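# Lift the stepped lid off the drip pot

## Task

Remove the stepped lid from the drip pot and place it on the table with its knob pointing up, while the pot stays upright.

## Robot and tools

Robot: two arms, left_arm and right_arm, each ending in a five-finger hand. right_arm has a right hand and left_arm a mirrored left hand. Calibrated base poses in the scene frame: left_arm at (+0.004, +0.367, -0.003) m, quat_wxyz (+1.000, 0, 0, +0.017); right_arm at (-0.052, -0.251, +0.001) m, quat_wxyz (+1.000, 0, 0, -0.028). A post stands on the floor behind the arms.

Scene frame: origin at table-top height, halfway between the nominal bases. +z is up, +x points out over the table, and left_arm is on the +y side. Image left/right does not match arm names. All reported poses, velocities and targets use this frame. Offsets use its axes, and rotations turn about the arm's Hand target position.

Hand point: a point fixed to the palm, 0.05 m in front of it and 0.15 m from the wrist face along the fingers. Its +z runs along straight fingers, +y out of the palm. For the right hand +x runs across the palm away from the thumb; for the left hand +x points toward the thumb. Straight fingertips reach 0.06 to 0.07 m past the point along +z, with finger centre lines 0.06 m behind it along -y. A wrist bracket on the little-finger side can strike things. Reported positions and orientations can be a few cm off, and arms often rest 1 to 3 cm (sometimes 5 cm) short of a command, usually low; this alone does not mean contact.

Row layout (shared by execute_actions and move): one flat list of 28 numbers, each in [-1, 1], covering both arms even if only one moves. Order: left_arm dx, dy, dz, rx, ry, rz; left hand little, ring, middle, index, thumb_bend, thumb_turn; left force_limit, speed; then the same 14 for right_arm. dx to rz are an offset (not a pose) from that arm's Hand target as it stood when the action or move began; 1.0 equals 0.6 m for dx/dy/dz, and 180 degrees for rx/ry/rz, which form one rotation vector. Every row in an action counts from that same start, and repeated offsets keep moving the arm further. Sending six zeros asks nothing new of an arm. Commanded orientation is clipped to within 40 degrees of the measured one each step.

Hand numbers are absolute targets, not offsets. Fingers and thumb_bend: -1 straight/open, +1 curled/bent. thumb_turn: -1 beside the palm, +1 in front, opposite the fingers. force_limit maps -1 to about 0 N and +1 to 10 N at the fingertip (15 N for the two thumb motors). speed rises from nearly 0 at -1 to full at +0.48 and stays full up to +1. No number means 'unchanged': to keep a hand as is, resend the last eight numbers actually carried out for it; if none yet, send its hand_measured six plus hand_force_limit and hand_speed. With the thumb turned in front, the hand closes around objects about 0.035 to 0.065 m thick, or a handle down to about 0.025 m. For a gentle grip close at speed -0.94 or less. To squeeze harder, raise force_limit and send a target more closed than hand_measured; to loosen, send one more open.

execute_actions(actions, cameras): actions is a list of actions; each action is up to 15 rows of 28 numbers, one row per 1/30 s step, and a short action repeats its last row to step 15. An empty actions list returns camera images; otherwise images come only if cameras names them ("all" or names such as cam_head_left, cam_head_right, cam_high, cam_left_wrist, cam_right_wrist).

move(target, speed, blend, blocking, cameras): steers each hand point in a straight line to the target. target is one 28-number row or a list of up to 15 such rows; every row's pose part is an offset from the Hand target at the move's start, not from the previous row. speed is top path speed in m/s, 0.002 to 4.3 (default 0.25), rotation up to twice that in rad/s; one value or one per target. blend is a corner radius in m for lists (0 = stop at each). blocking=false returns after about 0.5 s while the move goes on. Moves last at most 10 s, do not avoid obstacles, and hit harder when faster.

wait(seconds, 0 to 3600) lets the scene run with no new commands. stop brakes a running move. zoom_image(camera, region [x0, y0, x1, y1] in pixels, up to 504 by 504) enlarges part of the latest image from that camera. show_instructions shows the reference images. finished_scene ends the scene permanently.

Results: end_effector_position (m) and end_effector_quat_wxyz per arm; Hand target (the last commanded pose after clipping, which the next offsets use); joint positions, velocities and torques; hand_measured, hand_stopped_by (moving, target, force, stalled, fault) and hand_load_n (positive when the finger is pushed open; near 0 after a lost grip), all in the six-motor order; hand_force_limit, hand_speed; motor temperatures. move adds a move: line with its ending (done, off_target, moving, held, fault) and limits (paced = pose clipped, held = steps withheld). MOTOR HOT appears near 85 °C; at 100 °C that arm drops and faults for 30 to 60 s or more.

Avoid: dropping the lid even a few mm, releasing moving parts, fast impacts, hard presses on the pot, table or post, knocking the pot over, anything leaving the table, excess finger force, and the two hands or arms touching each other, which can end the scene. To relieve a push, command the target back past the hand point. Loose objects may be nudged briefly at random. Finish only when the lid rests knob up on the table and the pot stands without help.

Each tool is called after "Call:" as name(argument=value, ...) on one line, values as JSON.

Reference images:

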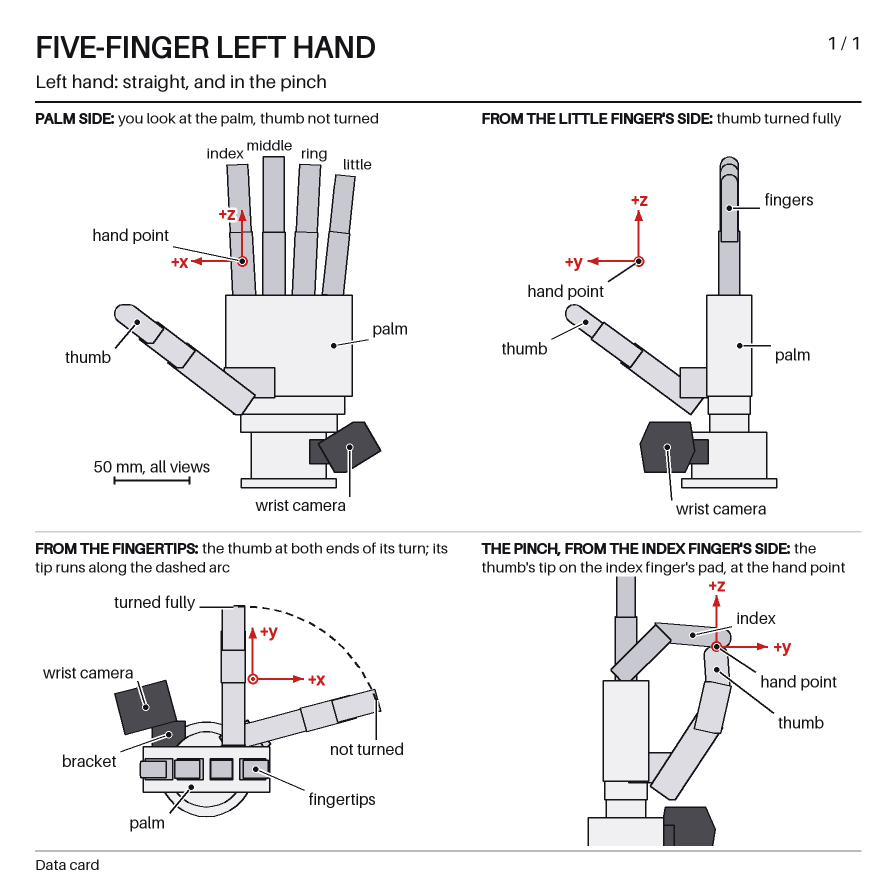

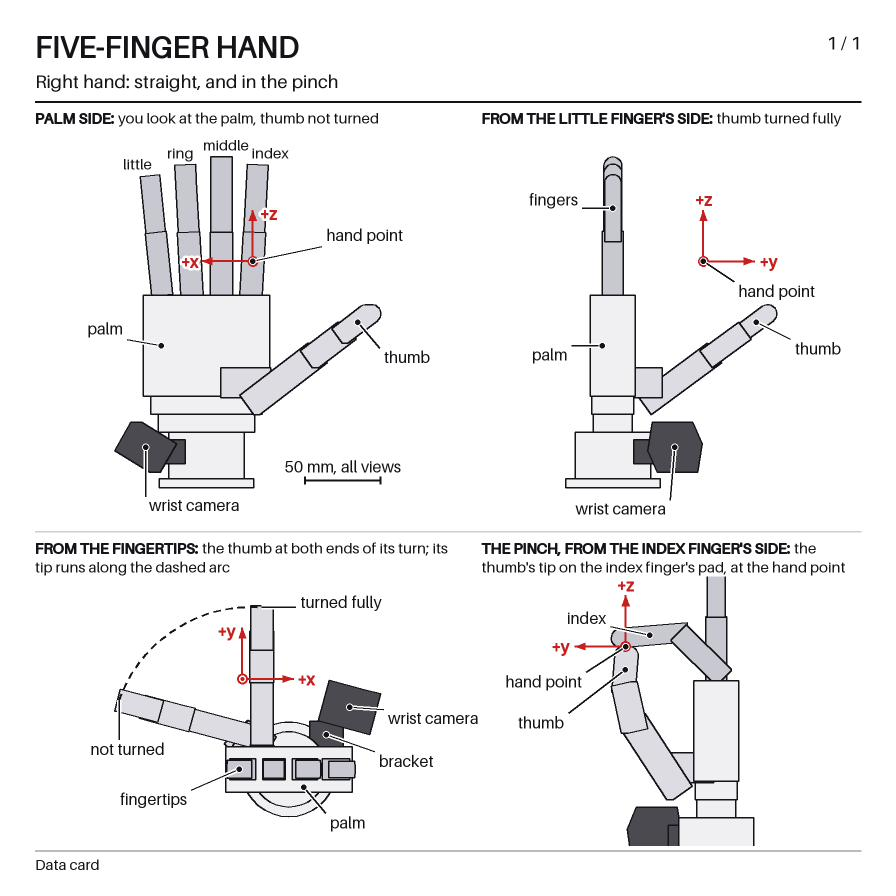

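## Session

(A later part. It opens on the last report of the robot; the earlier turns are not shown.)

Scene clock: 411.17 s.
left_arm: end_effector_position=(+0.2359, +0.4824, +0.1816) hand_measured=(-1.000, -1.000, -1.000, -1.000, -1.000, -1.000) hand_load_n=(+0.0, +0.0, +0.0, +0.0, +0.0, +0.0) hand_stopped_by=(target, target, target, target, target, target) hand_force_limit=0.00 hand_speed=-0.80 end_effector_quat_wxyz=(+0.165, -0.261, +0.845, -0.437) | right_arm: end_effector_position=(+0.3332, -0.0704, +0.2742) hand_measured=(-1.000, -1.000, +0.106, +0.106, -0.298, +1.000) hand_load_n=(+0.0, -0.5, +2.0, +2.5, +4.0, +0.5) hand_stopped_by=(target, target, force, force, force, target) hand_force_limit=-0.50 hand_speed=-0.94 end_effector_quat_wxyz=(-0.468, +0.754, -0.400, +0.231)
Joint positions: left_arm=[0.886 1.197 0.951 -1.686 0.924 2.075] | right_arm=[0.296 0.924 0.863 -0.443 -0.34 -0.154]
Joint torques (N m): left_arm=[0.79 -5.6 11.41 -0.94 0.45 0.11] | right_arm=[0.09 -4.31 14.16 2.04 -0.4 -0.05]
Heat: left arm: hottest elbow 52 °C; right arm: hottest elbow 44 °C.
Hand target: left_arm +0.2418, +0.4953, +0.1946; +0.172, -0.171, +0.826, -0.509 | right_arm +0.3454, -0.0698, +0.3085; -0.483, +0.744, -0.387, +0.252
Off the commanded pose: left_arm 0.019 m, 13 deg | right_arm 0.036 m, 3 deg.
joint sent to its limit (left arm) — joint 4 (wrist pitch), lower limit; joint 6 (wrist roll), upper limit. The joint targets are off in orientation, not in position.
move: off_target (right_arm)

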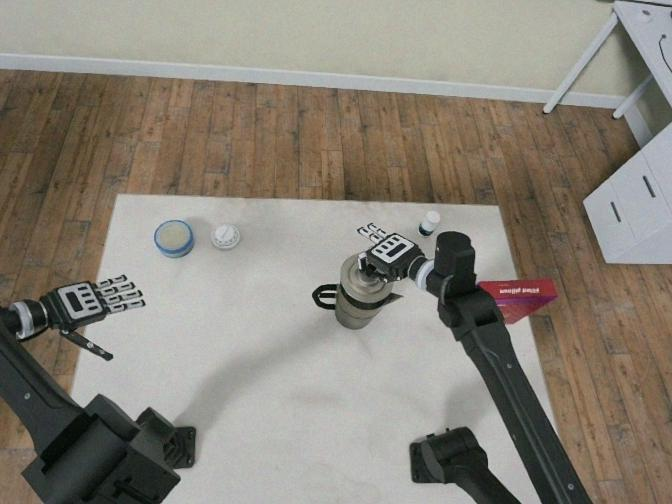

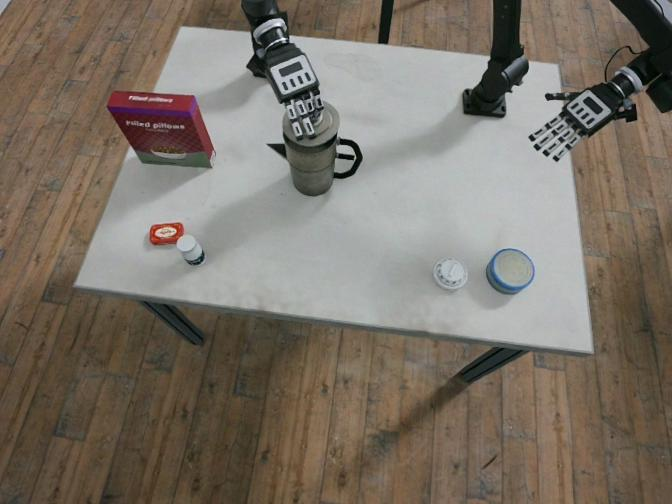

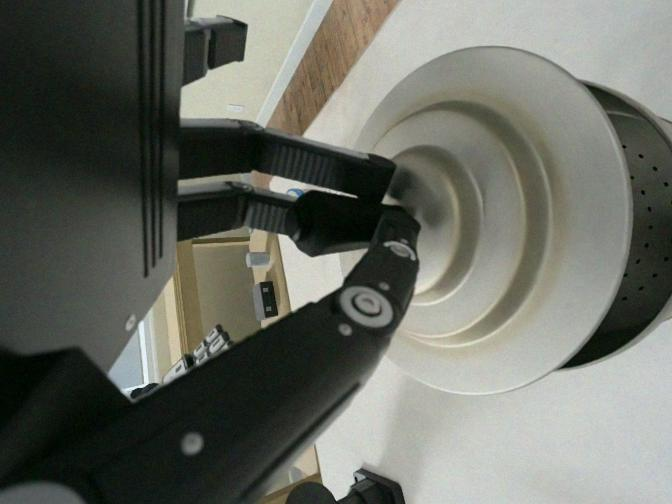

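Call:
move(target=[0,0,0,0,0,0,-1,-1,-1,-1,-1,-1,0,-0.8,0.001,0.0,0.07,0,0,0,-1,-1,0.4,0.4,0.2,1,-0.5,-0.94], speed=0.05, cameras=["cam_head_left","cam_high","cam_right_wrist"])

Call:
zoom_image(camera="cam_high", region=[240, 60, 400, 220])

Call:
zoom_image(camera="cam_head_left", region=[310, 210, 430, 330])

Scene clock: 418.23 s.
left_arm: end_effector_position=(+0.2359, +0.4824, +0.1816) hand_measured=(-1.000, -1.000, -1.000, -1.000, -1.000, -1.000) hand_load_n=(+0.0, +0.0, +0.0, +0.0, +0.0, +0.0) hand_stopped_by=(target, target, target, target, target, target) hand_force_limit=0.00 hand_speed=-0.80 end_effector_quat_wxyz=(+0.165, -0.261, +0.845, -0.437) | right_arm: end_effector_position=(+0.3347, -0.0700, +0.3192) hand_measured=(-1.000, -1.000, +0.106, +0.106, -0.298, +1.000) hand_load_n=(+0.0, +0.0, +1.5, +2.5, +3.5, +0.5) hand_stopped_by=(target, target, force, force, force, target) hand_force_limit=-0.50 hand_speed=-0.94 end_effector_quat_wxyz=(-0.470, +0.752, -0.398, +0.234)
Joint positions: left_arm=[0.886 1.197 0.951 -1.686 0.924 2.075] | right_arm=[0.296 0.924 0.977 -0.549 -0.34 -0.154]
Joint torques (N m): left_arm=[0.79 -5.6 11.41 -0.94 0.45 0.11] | right_arm=[0.09 -3.66 14.16 2.06 -0.42 -0.05]
Heat: left arm: hottest elbow 52 °C; right arm: hottest elbow 46 °C.
Hand target: left_arm +0.2418, +0.4953, +0.1946; +0.172, -0.171, +0.826, -0.509 | right_arm +0.3459, -0.0698, +0.3504; -0.483, +0.744, -0.388, +0.252
Off the commanded pose: left_arm 0.019 m, 13 deg | right_arm 0.033 m, 3 deg.
joint sent to its limit (left arm) — joint 4 (wrist pitch), lower limit; joint 6 (wrist roll), upper limit. The joint targets are off in orientation, not in position.
move: off_target (right_arm)

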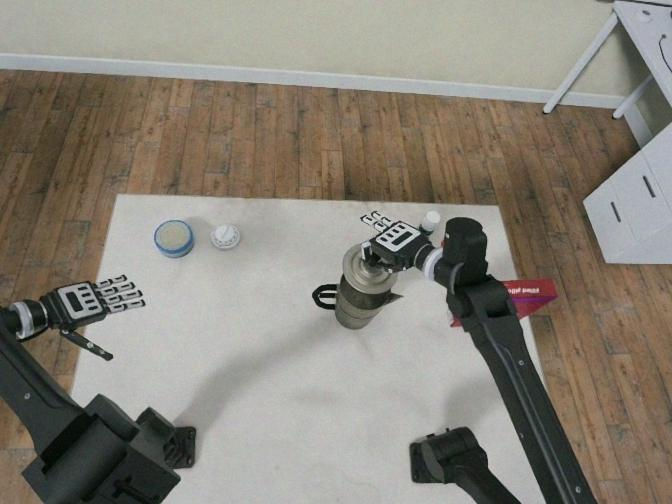

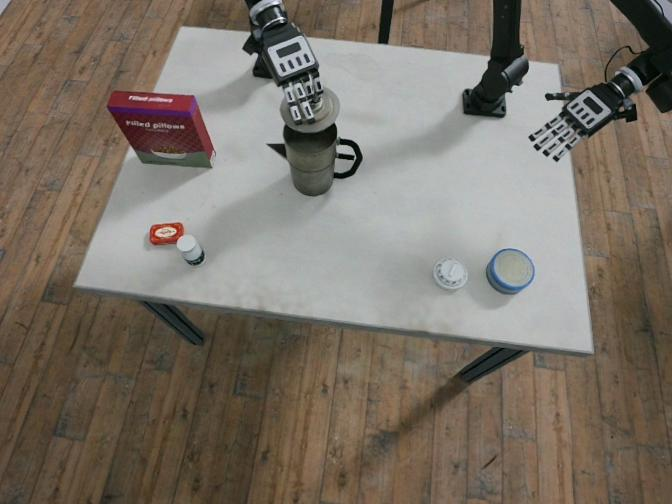

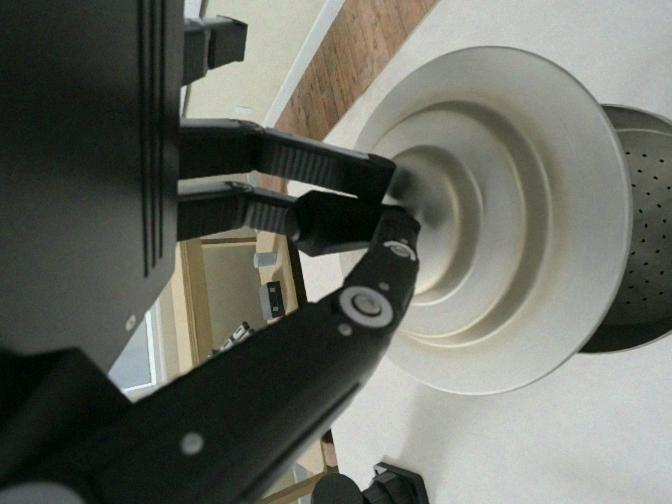

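Scaled by 3.150 from the camera's image (finer frame: 960x720).

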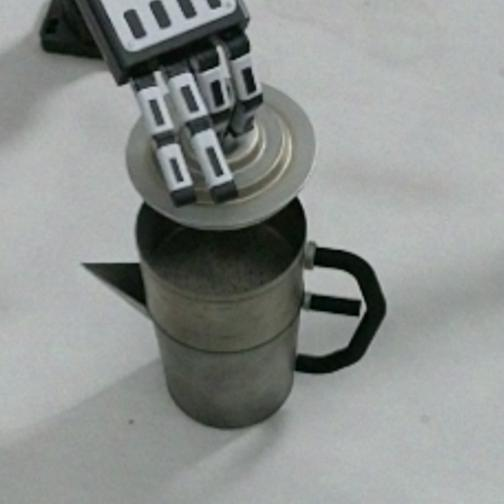

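Scaled by 4.200 from the camera's image (finer frame: 960x720).

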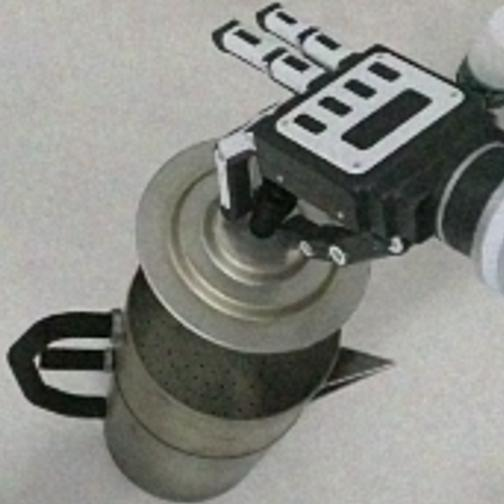

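Call:
move(target=[0,0,0,0,0,0,-1,-1,-1,-1,-1,-1,0,-0.8,-0.23,0.29,0,0,0,0.161,-1,-1,0.4,0.4,0.2,1,-0.5,-0.94], speed=0.12, cameras=["all"])

Scene clock: 431.83 s.
left_arm: end_effector_position=(+0.2359, +0.4824, +0.1816) hand_measured=(-1.000, -1.000, -1.000, -1.000, -1.000, -1.000) hand_load_n=(+0.0, +0.0, +0.0, +0.0, +0.0, +0.0) hand_stopped_by=(target, target, target, target, target, target) hand_force_limit=0.00 hand_speed=-0.80 end_effector_quat_wxyz=(+0.165, -0.261, +0.845, -0.437) | right_arm: end_effector_position=(+0.1981, +0.0932, +0.3131) hand_measured=(-1.000, -1.000, +0.106, +0.106, -0.298, +1.000) hand_load_n=(+0.0, +0.0, +2.0, +2.5, +3.5, +0.5) hand_stopped_by=(target, target, force, force, force, target) hand_force_limit=-0.50 hand_speed=-0.94 end_effector_quat_wxyz=(-0.504, +0.833, -0.201, +0.105)
Joint positions: left_arm=[0.886 1.197 0.951 -1.686 0.924 2.075] | right_arm=[0.802 0.931 0.977 -0.566 -0.335 -0.155]
Joint torques (N m): left_arm=[0.85 -5.6 11.41 -0.95 0.45 0.11] | right_arm=[0.85 -3.96 14.38 2.77 -0.27 0]
Motor temperatures (°C): left_arm=[28 32 53 30 29 28] | right_arm=[36 31 51 29 27 27]
Heat: left arm: hottest elbow 53 °C; right arm: hottest elbow 51 °C.
Hand target: left_arm +0.2418, +0.4953, +0.1946; +0.172, -0.171, +0.826, -0.509 | right_arm +0.2079, +0.1043, +0.3504; -0.530, +0.817, -0.189, +0.123
Off the commanded pose: left_arm 0.019 m, 13 deg | right_arm 0.040 m, 4 deg.
joint sent to its limit (left arm) — joint 4 (wrist pitch), lower limit; joint 6 (wrist roll), upper limit. The joint targets are off in orientation, not in position.
move: off_target (right_arm)

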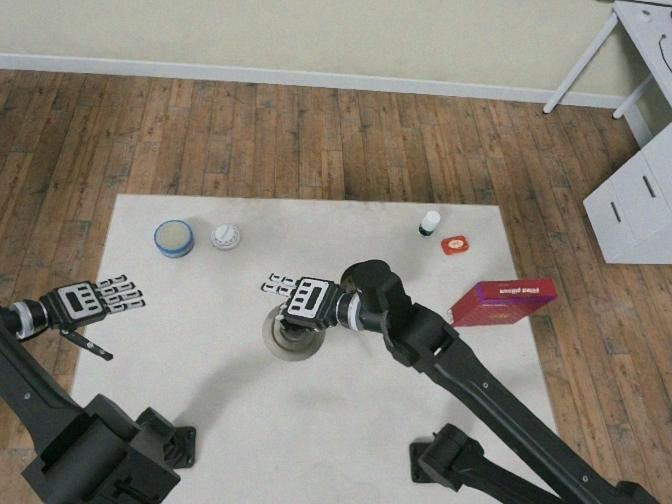

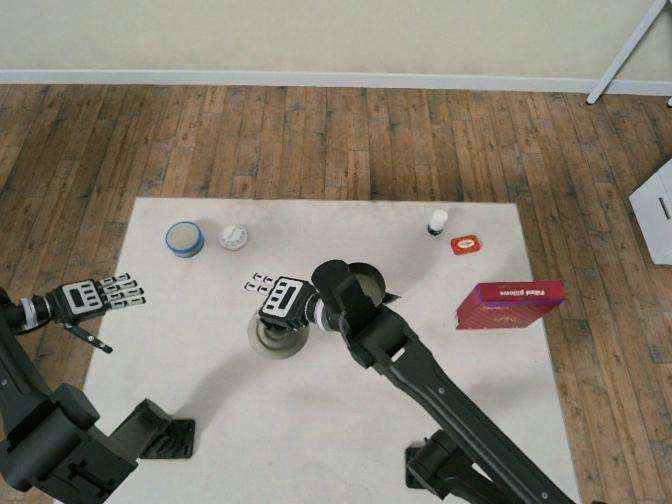

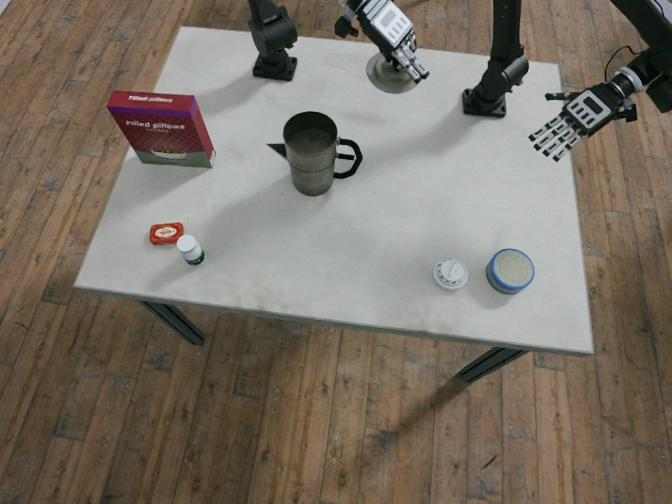

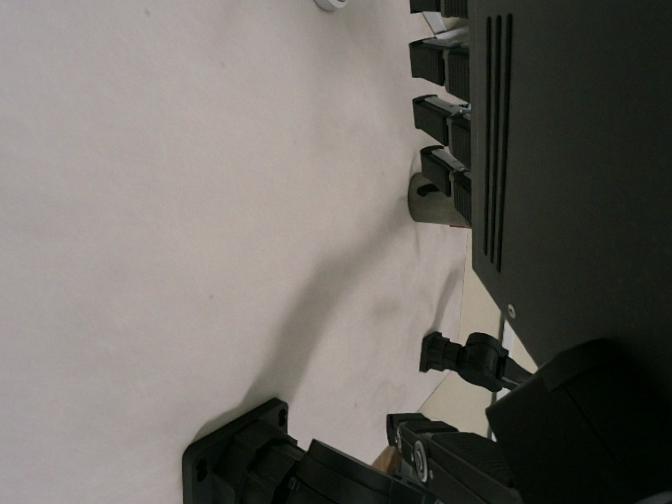

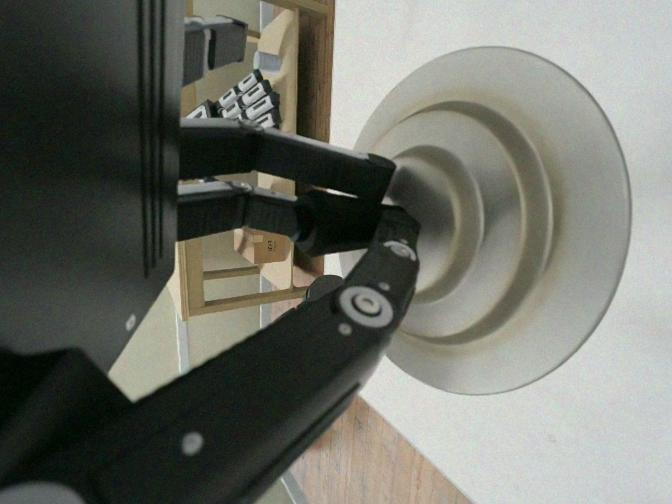

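Call:
move(target=[0,0,0,0,0,0,-1,-1,-1,-1,-1,-1,0,-0.8,0,0,-0.4,0,0,0,-1,-1,0.4,0.4,0.2,1,-0.5,-0.94], speed=0.1, cameras=["all"])

Call:
zoom_image(camera="cam_head_left", region=[220, 250, 380, 390])

Call:
zoom_image(camera="cam_high", region=[320, 0, 480, 140])

Scene clock: 443.87 s.
left_arm: end_effector_position=(+0.2359, +0.4824, +0.1816) hand_measured=(-1.000, -1.000, -1.000, -1.000, -1.000, -1.000) hand_load_n=(+0.0, +0.0, +0.0, +0.0, +0.0, -0.5) hand_stopped_by=(target, target, target, target, target, target) hand_force_limit=0.00 hand_speed=-0.80 end_effector_quat_wxyz=(+0.165, -0.261, +0.845, -0.437) | right_arm: end_effector_position=(+0.2028, +0.0974, +0.1002) hand_measured=(-1.000, -1.000, +0.106, +0.106, -0.298, +1.000) hand_load_n=(+0.0, +0.0, +2.0, +2.5, +3.5, +0.5) hand_stopped_by=(target, target, force, force, force, target) hand_force_limit=-0.50 hand_speed=-0.94 end_effector_quat_wxyz=(-0.518, +0.825, -0.196, +0.115)
Joint positions: left_arm=[0.886 1.197 0.951 -1.686 0.924 2.075] | right_arm=[0.802 1.145 0.495 0.169 -0.334 -0.155]
Joint torques (N m): left_arm=[0.79 -5.6 11.43 -0.94 0.45 0.11] | right_arm=[0.91 -5.36 8.4 3.03 -0.27 0]
Heat: left arm: hottest elbow 53 °C; right arm: hottest elbow 53 °C.
Hand target: left_arm +0.2418, +0.4953, +0.1946; +0.172, -0.171, +0.826, -0.509 | right_arm +0.2079, +0.1043, +0.1104; -0.530, +0.817, -0.189, +0.123
Off the commanded pose: left_arm 0.019 m, 13 deg | right_arm 0.013 m, 2 deg.
joint sent to its limit (left arm) — joint 4 (wrist pitch), lower limit; joint 6 (wrist roll), upper limit. The joint targets are off in orientation, not in position.
move: off_target (right_arm)

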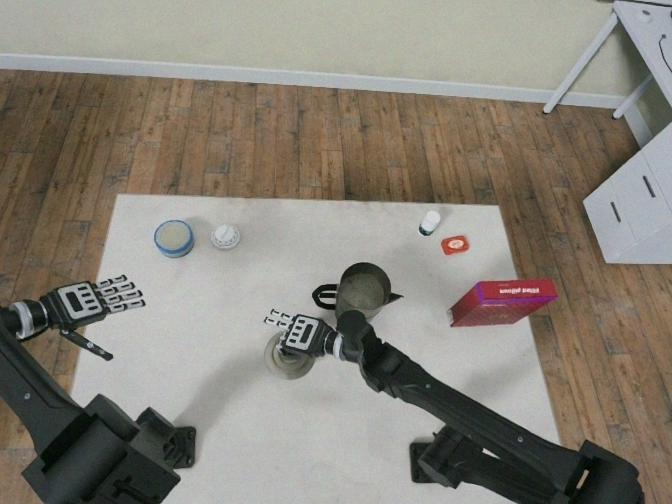

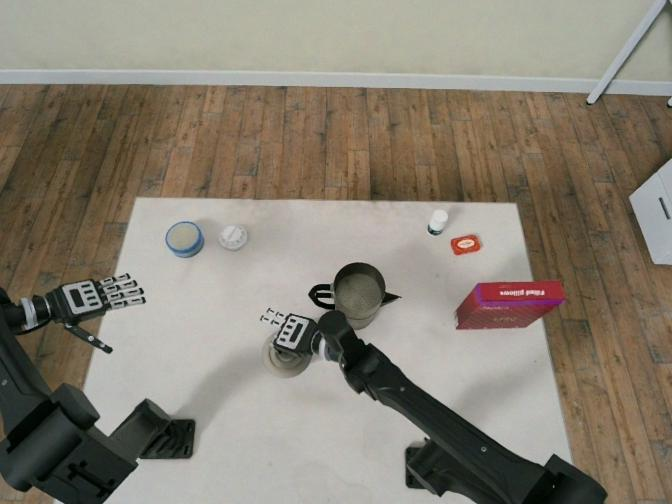

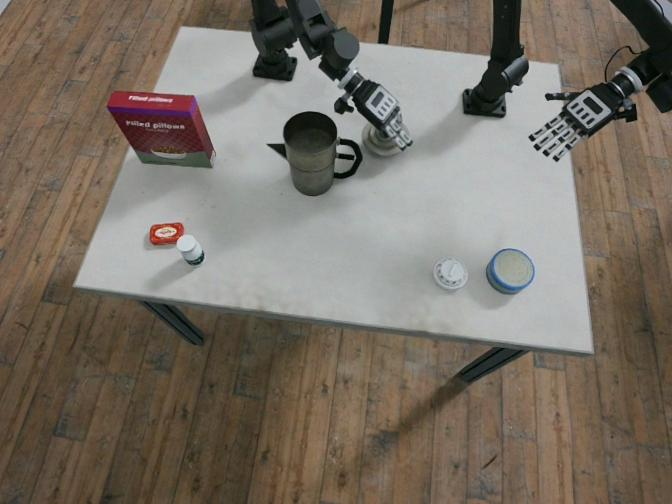

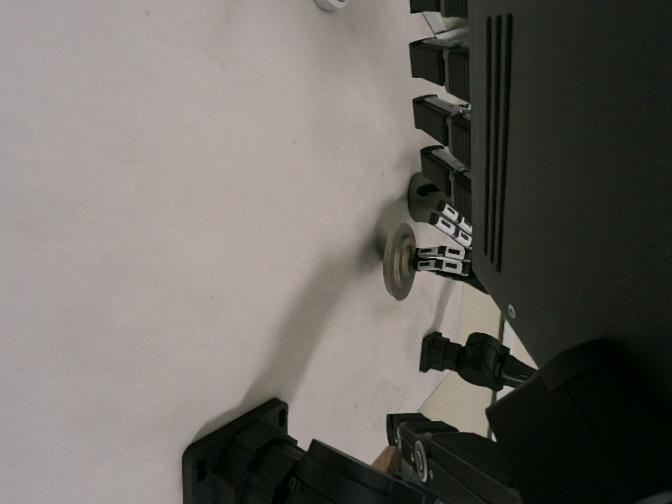

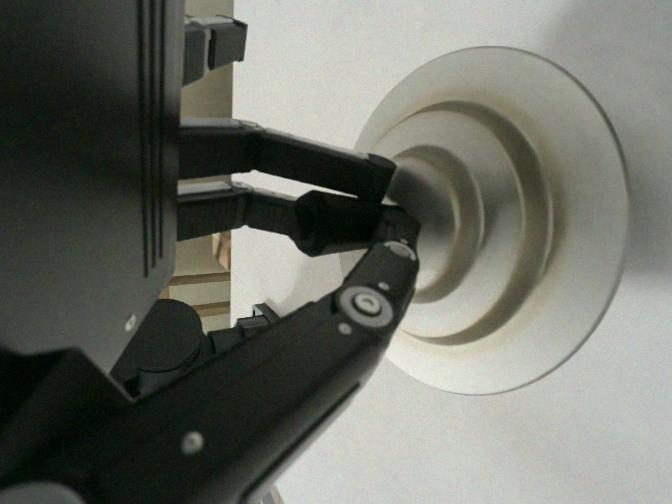

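Scaled by 3.150 from the camera's image (finer frame: 960x720).

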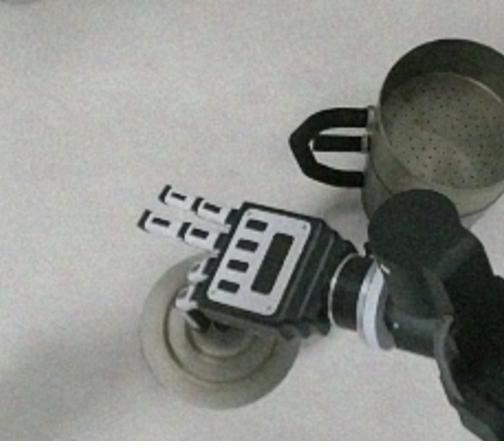

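Scaled by 3.150 from the camera's image (finer frame: 960x720).

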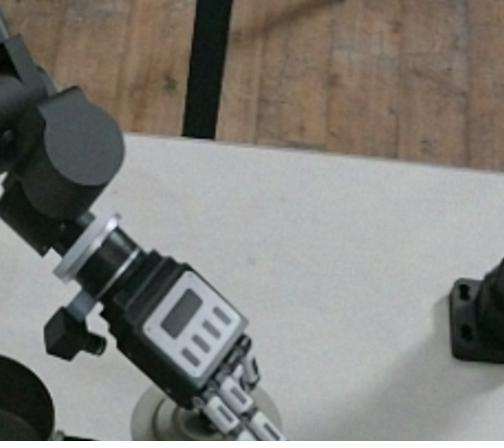

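Call:
zoom_image(camera="cam_left_wrist", region=[340, 150, 500, 330])

Call:
zoom_image(camera="cam_high", region=[320, 60, 440, 170])

Scaled by 2.800 from the camera's image (finer frame: 960x720).

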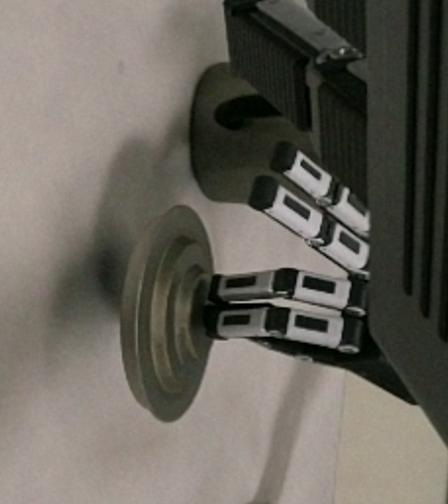

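Scaled by 4.200 from the camera's image (finer frame: 960x720).

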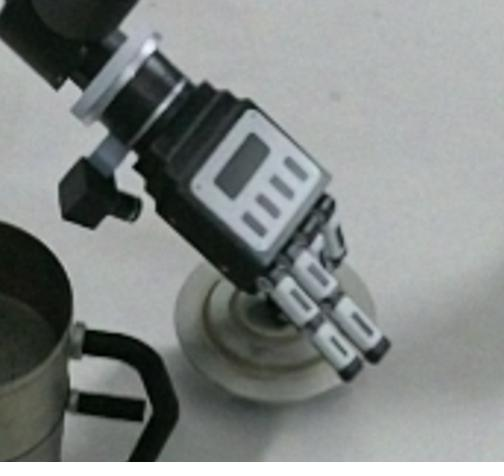

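Call:
move(target=[0,0,0,0,0,0,-1,-1,-1,-1,-1,-1,0,-0.8,0,0,-0.045,0,0,0,-1,-1,0.4,0.4,0.2,1,-0.5,-0.94], speed=0.05, cameras=["cam_head_left","cam_high","cam_left_wrist","cam_right_wrist"])

Call:
zoom_image(camera="cam_left_wrist", region=[340, 150, 500, 330])

Call:
zoom_image(camera="cam_high", region=[320, 60, 440, 170])

Scene clock: 470.40 s.
left_arm: end_effector_position=(+0.2359, +0.4824, +0.1816) hand_measured=(-1.000, -1.000, -1.000, -1.000, -1.000, -1.000) hand_load_n=(+0.0, +0.0, +0.0, +0.0, +0.0, +0.0) hand_stopped_by=(target, target, target, target, target, target) hand_force_limit=0.00 hand_speed=-0.80 end_effector_quat_wxyz=(+0.165, -0.261, +0.845, -0.437) | right_arm: end_effector_position=(+0.2038, +0.0983, +0.0764) hand_measured=(-1.000, -1.000, +0.106, +0.106, -0.298, +1.000) hand_load_n=(+0.0, +0.0, +1.5, +2.5, +3.5, +0.5) hand_stopped_by=(target, target, force, force, force, target) hand_force_limit=-0.50 hand_speed=-0.94 end_effector_quat_wxyz=(-0.520, +0.823, -0.195, +0.116)
Joint positions: left_arm=[0.886 1.197 0.951 -1.686 0.924 2.075] | right_arm=[0.802 1.215 0.459 0.281 -0.334 -0.155]
Joint torques (N m): left_arm=[0.79 -5.6 11.41 -0.94 0.45 0.11] | right_arm=[0.91 -5.48 7.58 3.03 -0.26 0]
Heat: left arm: hottest elbow 53 °C; right arm: hottest elbow 49 °C.
Hand target: left_arm +0.2418, +0.4953, +0.1946; +0.172, -0.171, +0.826, -0.509 | right_arm +0.2079, +0.1043, +0.0834; -0.530, +0.817, -0.189, +0.123
Off the commanded pose: left_arm 0.019 m, 13 deg | right_arm 0.010 m, 2 deg.
joint sent to its limit (left arm) — joint 4 (wrist pitch), lower limit; joint 6 (wrist roll), upper limit. The joint targets are off in orientation, not in position.
move: done

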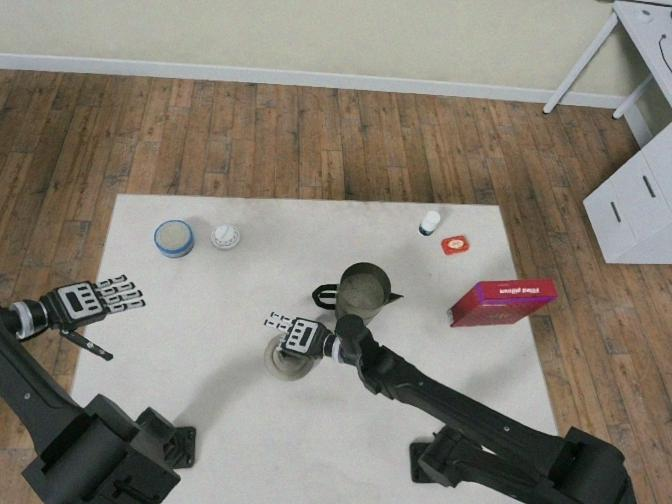

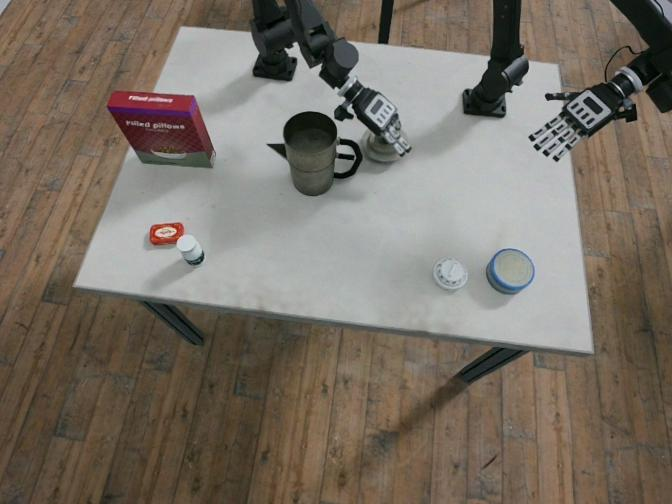

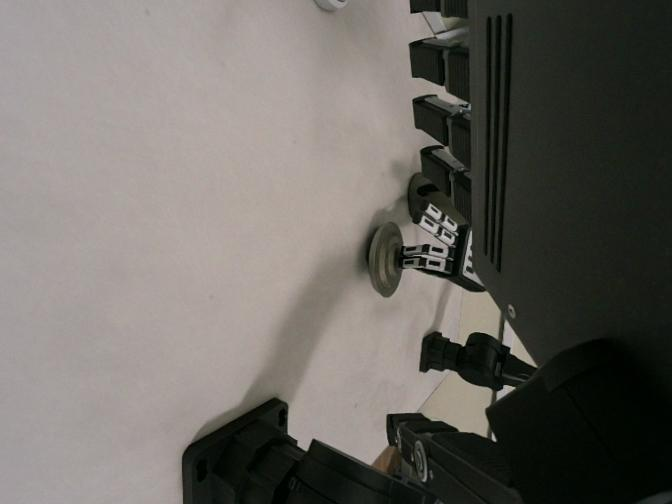

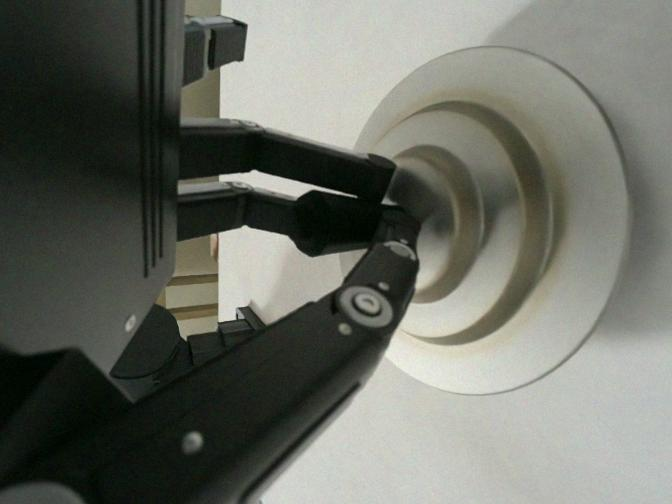

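Scaled by 2.800 from the camera's image (finer frame: 960x720).

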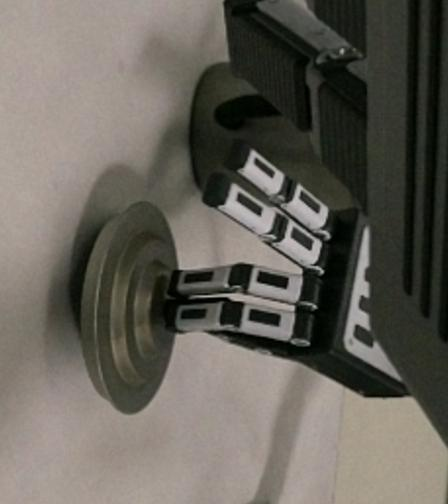

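Scaled by 4.200 from the camera's image (finer frame: 960x720).

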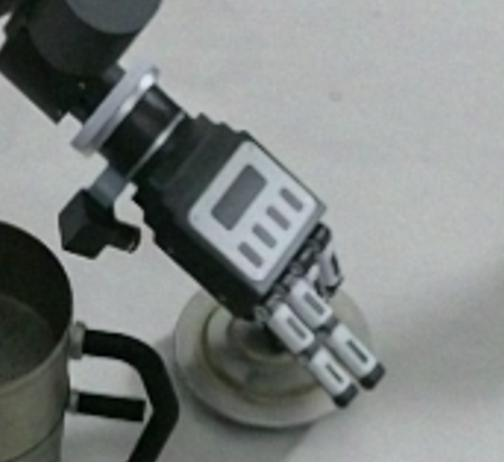

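Call:
move(target=[0,0,0,0,0,0,-1,-1,-1,-1,-1,-1,0,-0.8,0,0,-0.018,0,0,0,-1,-1,0.4,0.4,0.2,1,-0.5,-0.94], speed=0.03, cameras=["cam_head_left","cam_high","cam_left_wrist","cam_right_wrist"])

Call:
zoom_image(camera="cam_left_wrist", region=[340, 150, 500, 330])

Call:
zoom_image(camera="cam_high", region=[320, 60, 440, 170])

Scene clock: 477.77 s.
left_arm: end_effector_position=(+0.2359, +0.4824, +0.1816) hand_measured=(-1.000, -1.000, -1.000, -1.000, -1.000, -1.000) hand_load_n=(+0.0, +0.0, +0.5, +0.0, +0.0, -0.5) hand_stopped_by=(target, target, target, target, target, target) hand_force_limit=0.00 hand_speed=-0.80 end_effector_quat_wxyz=(+0.165, -0.261, +0.845, -0.437) | right_arm: end_effector_position=(+0.2040, +0.0984, +0.0663) hand_measured=(-1.000, -1.000, +0.106, +0.106, -0.298, +1.000) hand_load_n=(+0.0, +0.0, +1.5, +3.0, +4.0, +0.5) hand_stopped_by=(target, target, force, force, force, target) hand_force_limit=-0.50 hand_speed=-0.94 end_effector_quat_wxyz=(-0.521, +0.823, -0.195, +0.117)
Joint positions: left_arm=[0.886 1.197 0.951 -1.686 0.924 2.075] | right_arm=[0.802 1.247 0.446 0.328 -0.334 -0.155]
Joint torques (N m): left_arm=[0.79 -5.6 11.43 -0.94 0.45 0.11] | right_arm=[0.91 -5.54 7.3 3.07 -0.26 0.01]
Heat: left arm: hottest elbow 53 °C; right arm: hottest elbow 48 °C.
Hand target: left_arm +0.2418, +0.4953, +0.1946; +0.172, -0.171, +0.826, -0.509 | right_arm +0.2078, +0.1042, +0.0725; -0.530, +0.817, -0.189, +0.123
Off the commanded pose: left_arm 0.019 m, 13 deg | right_arm 0.009 m, 2 deg.
joint sent to its limit (left arm) — joint 4 (wrist pitch), lower limit; joint 6 (wrist roll), upper limit. The joint targets are off in orientation, not in position.
move: done

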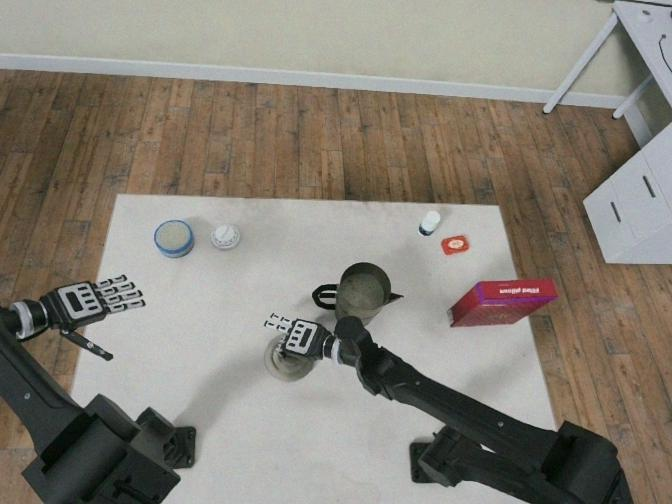

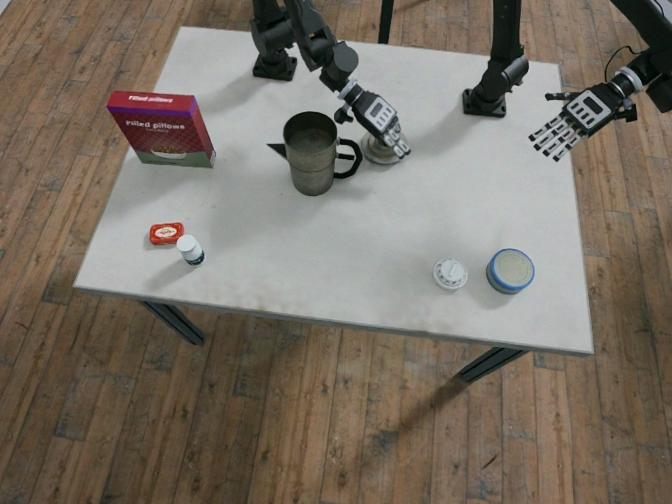

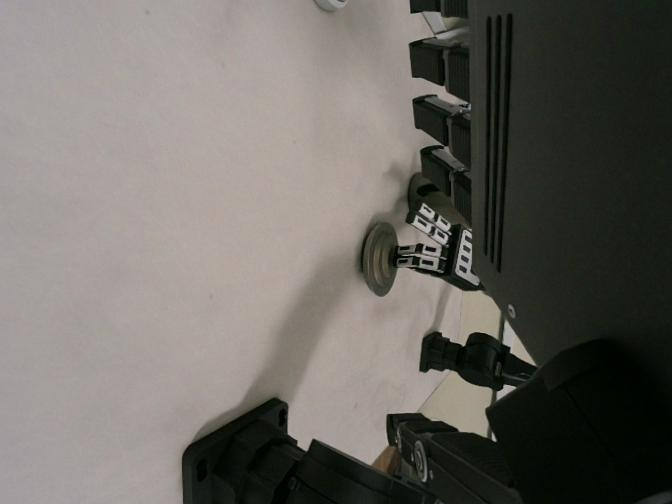

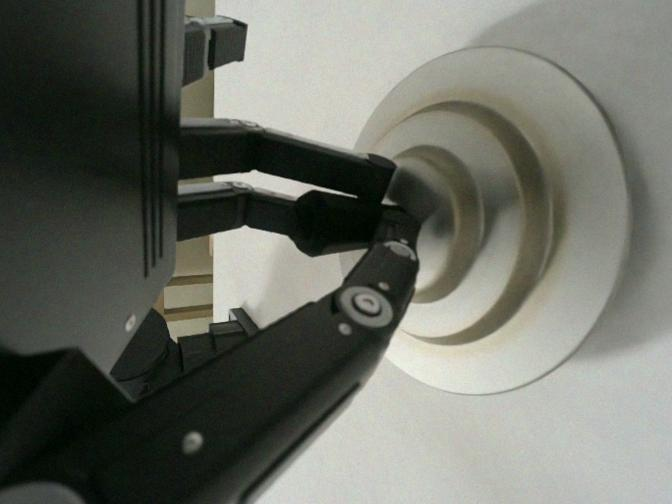

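Scaled by 2.800 from the camera's image (finer frame: 960x720).

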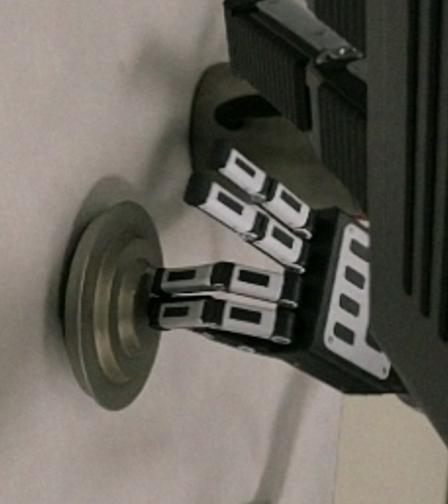

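Scaled by 4.200 from the camera's image (finer frame: 960x720).

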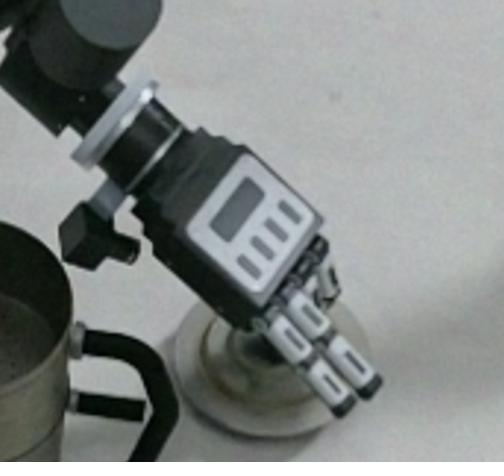

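Call:
move(target=[0,0,0,0,0,0,-1,-1,-1,-1,-1,-1,0,-0.8,0,0,-0.01,0,0,0,-1,-1,0.4,0.4,0.2,1,-0.5,-0.94], speed=0.02)

Call:
move(target=[0,0,0,0,0,0,-1,-1,-1,-1,-1,-1,0,-0.8,0,0,-0.01,0,0,0,-1,-1,0.4,0.4,0.2,1,-0.5,-0.94], speed=0.02, cameras=["cam_head_left","cam_high","cam_left_wrist","cam_right_wrist"])

Call:
zoom_image(camera="cam_left_wrist", region=[340, 150, 500, 330])

Call:
zoom_image(camera="cam_high", region=[320, 60, 440, 170])

Scene clock: 485.03 s.
left_arm: end_effector_position=(+0.2359, +0.4824, +0.1816) hand_measured=(-1.000, -1.000, -1.000, -1.000, -1.000, -1.000) hand_load_n=(+0.0, -0.5, +0.0, +0.0, +0.0, +0.0) hand_stopped_by=(target, target, target, target, target, target) hand_force_limit=0.00 hand_speed=-0.80 end_effector_quat_wxyz=(+0.165, -0.261, +0.845, -0.437) | right_arm: end_effector_position=(+0.2042, +0.0986, +0.0611) hand_measured=(-1.000, -1.000, +0.106, +0.106, -0.298, +1.000) hand_load_n=(+0.0, +0.0, +1.5, +3.0, +3.5, +0.0) hand_stopped_by=(target, target, force, force, force, target) hand_force_limit=-0.50 hand_speed=-0.94 end_effector_quat_wxyz=(-0.521, +0.823, -0.194, +0.117)
Joint positions: left_arm=[0.886 1.197 0.951 -1.686 0.924 2.075] | right_arm=[0.802 1.265 0.439 0.353 -0.334 -0.155]
Joint torques (N m): left_arm=[0.79 -5.6 11.41 -0.94 0.45 0.11] | right_arm=[0.91 -5.66 7.08 3.11 -0.26 0]
Motor temperatures (°C): left_arm=[28 32 53 30 29 28] | right_arm=[36 31 46 29 26 27]
Heat: left arm: hottest elbow 53 °C; right arm: hottest elbow 46 °C.
Hand target: left_arm +0.2418, +0.4953, +0.1946; +0.172, -0.171, +0.826, -0.509 | right_arm +0.2079, +0.1043, +0.0667; -0.530, +0.817, -0.189, +0.123
Off the commanded pose: left_arm 0.019 m, 13 deg | right_arm 0.009 m, 2 deg.
joint sent to its limit (left arm) — joint 4 (wrist pitch), lower limit; joint 6 (wrist roll), upper limit. The joint targets are off in orientation, not in position.
move: done

Scene clock: 485.63 s.
left_arm: end_effector_position=(+0.2359, +0.4824, +0.1816) hand_measured=(-1.000, -1.000, -1.000, -1.000, -1.000, -1.000) hand_load_n=(+0.0, +0.0, +0.0, +0.0, +0.0, -0.5) hand_stopped_by=(target, target, target, target, target, target) hand_force_limit=0.00 hand_speed=-0.80 end_effector_quat_wxyz=(+0.165, -0.261, +0.845, -0.437) | right_arm: end_effector_position=(+0.2058, +0.1001, +0.0583) hand_measured=(-1.000, -1.000, +0.106, +0.106, -0.298, +1.000) hand_load_n=(+0.0, +0.0, +2.0, +3.5, +2.5, +0.5) hand_stopped_by=(target, target, force, force, force, target) hand_force_limit=-0.50 hand_speed=-0.94 end_effector_quat_wxyz=(-0.524, +0.821, -0.193, +0.119)
Joint positions: left_arm=[0.886 1.197 0.951 -1.686 0.924 2.075] | right_arm=[0.802 1.282 0.436 0.383 -0.334 -0.155]
Joint torques (N m): left_arm=[0.79 -5.6 11.41 -0.95 0.45 0.11] | right_arm=[0.97 -5.42 6.69 3.03 -0.25 0.01]
Heat: left arm: hottest elbow 53 °C; right arm: hottest elbow 46 °C.
Hand target: left_arm +0.2418, +0.4953, +0.1946; +0.172, -0.171, +0.826, -0.509 | right_arm +0.2079, +0.1043, +0.0606; -0.530, +0.817, -0.189, +0.123
Off the commanded pose: left_arm 0.019 m, 13 deg | right_arm 0.005 m, 1 deg.
joint sent to its limit (left arm) — joint 4 (wrist pitch), lower limit; joint 6 (wrist roll), upper limit. The joint targets are off in orientation, not in position.
move: done

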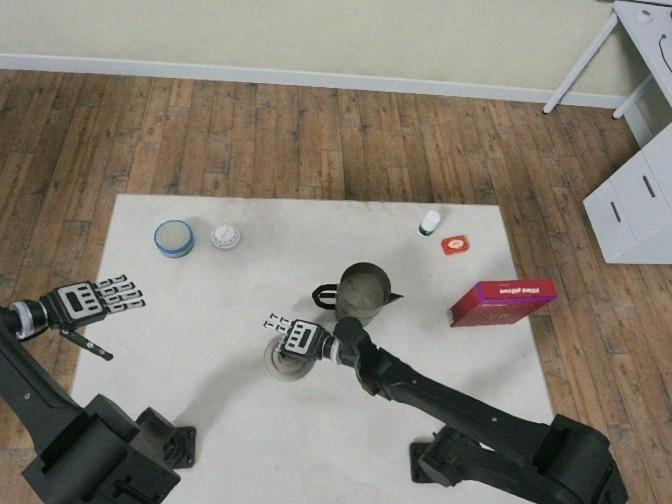

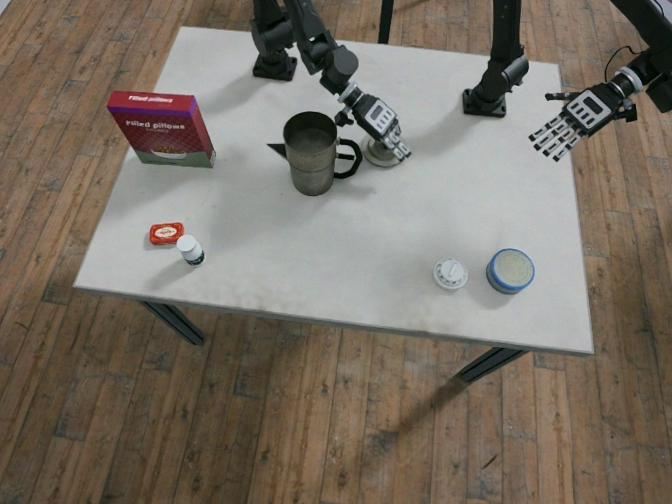

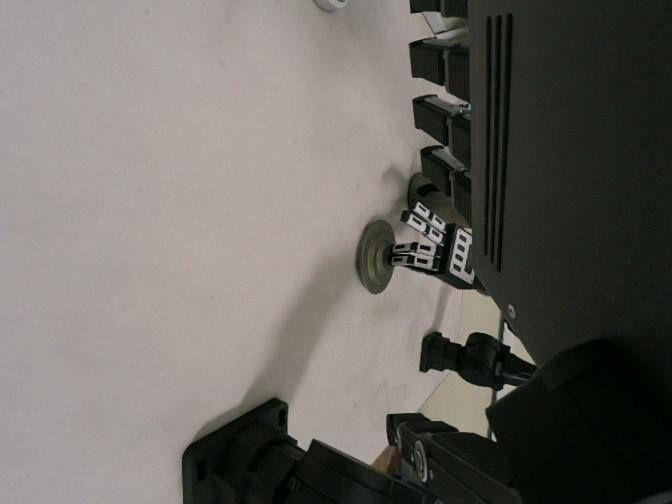

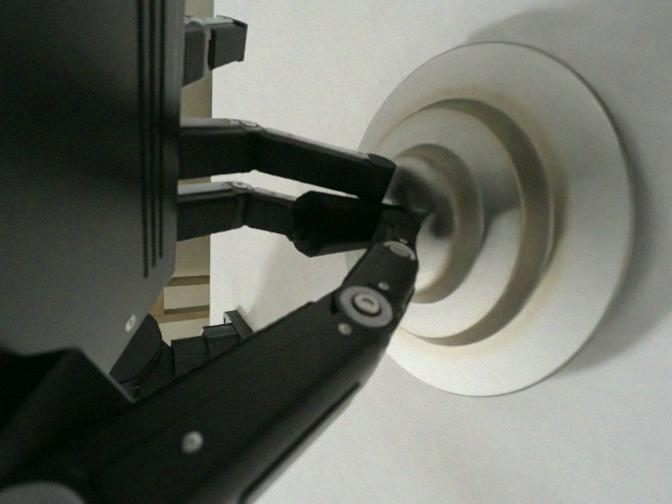

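Scaled by 2.800 from the camera's image (finer frame: 960x720).

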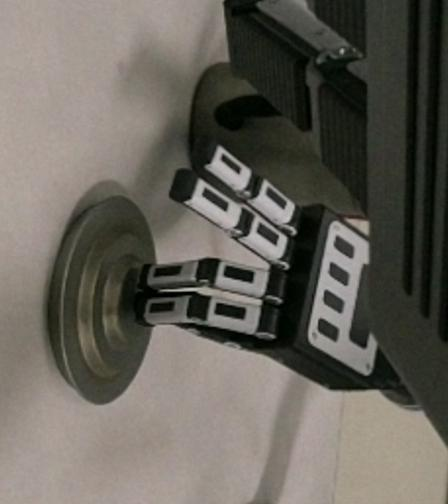

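Scaled by 4.200 from the camera's image (finer frame: 960x720).

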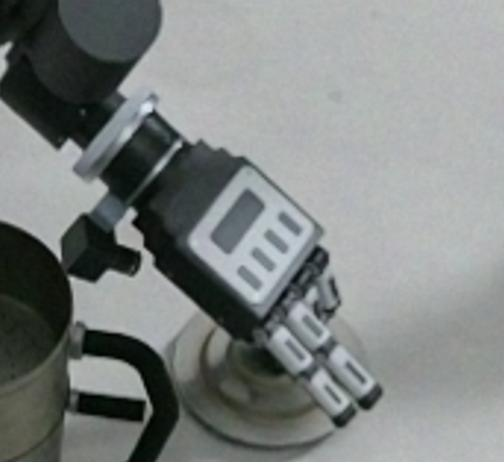

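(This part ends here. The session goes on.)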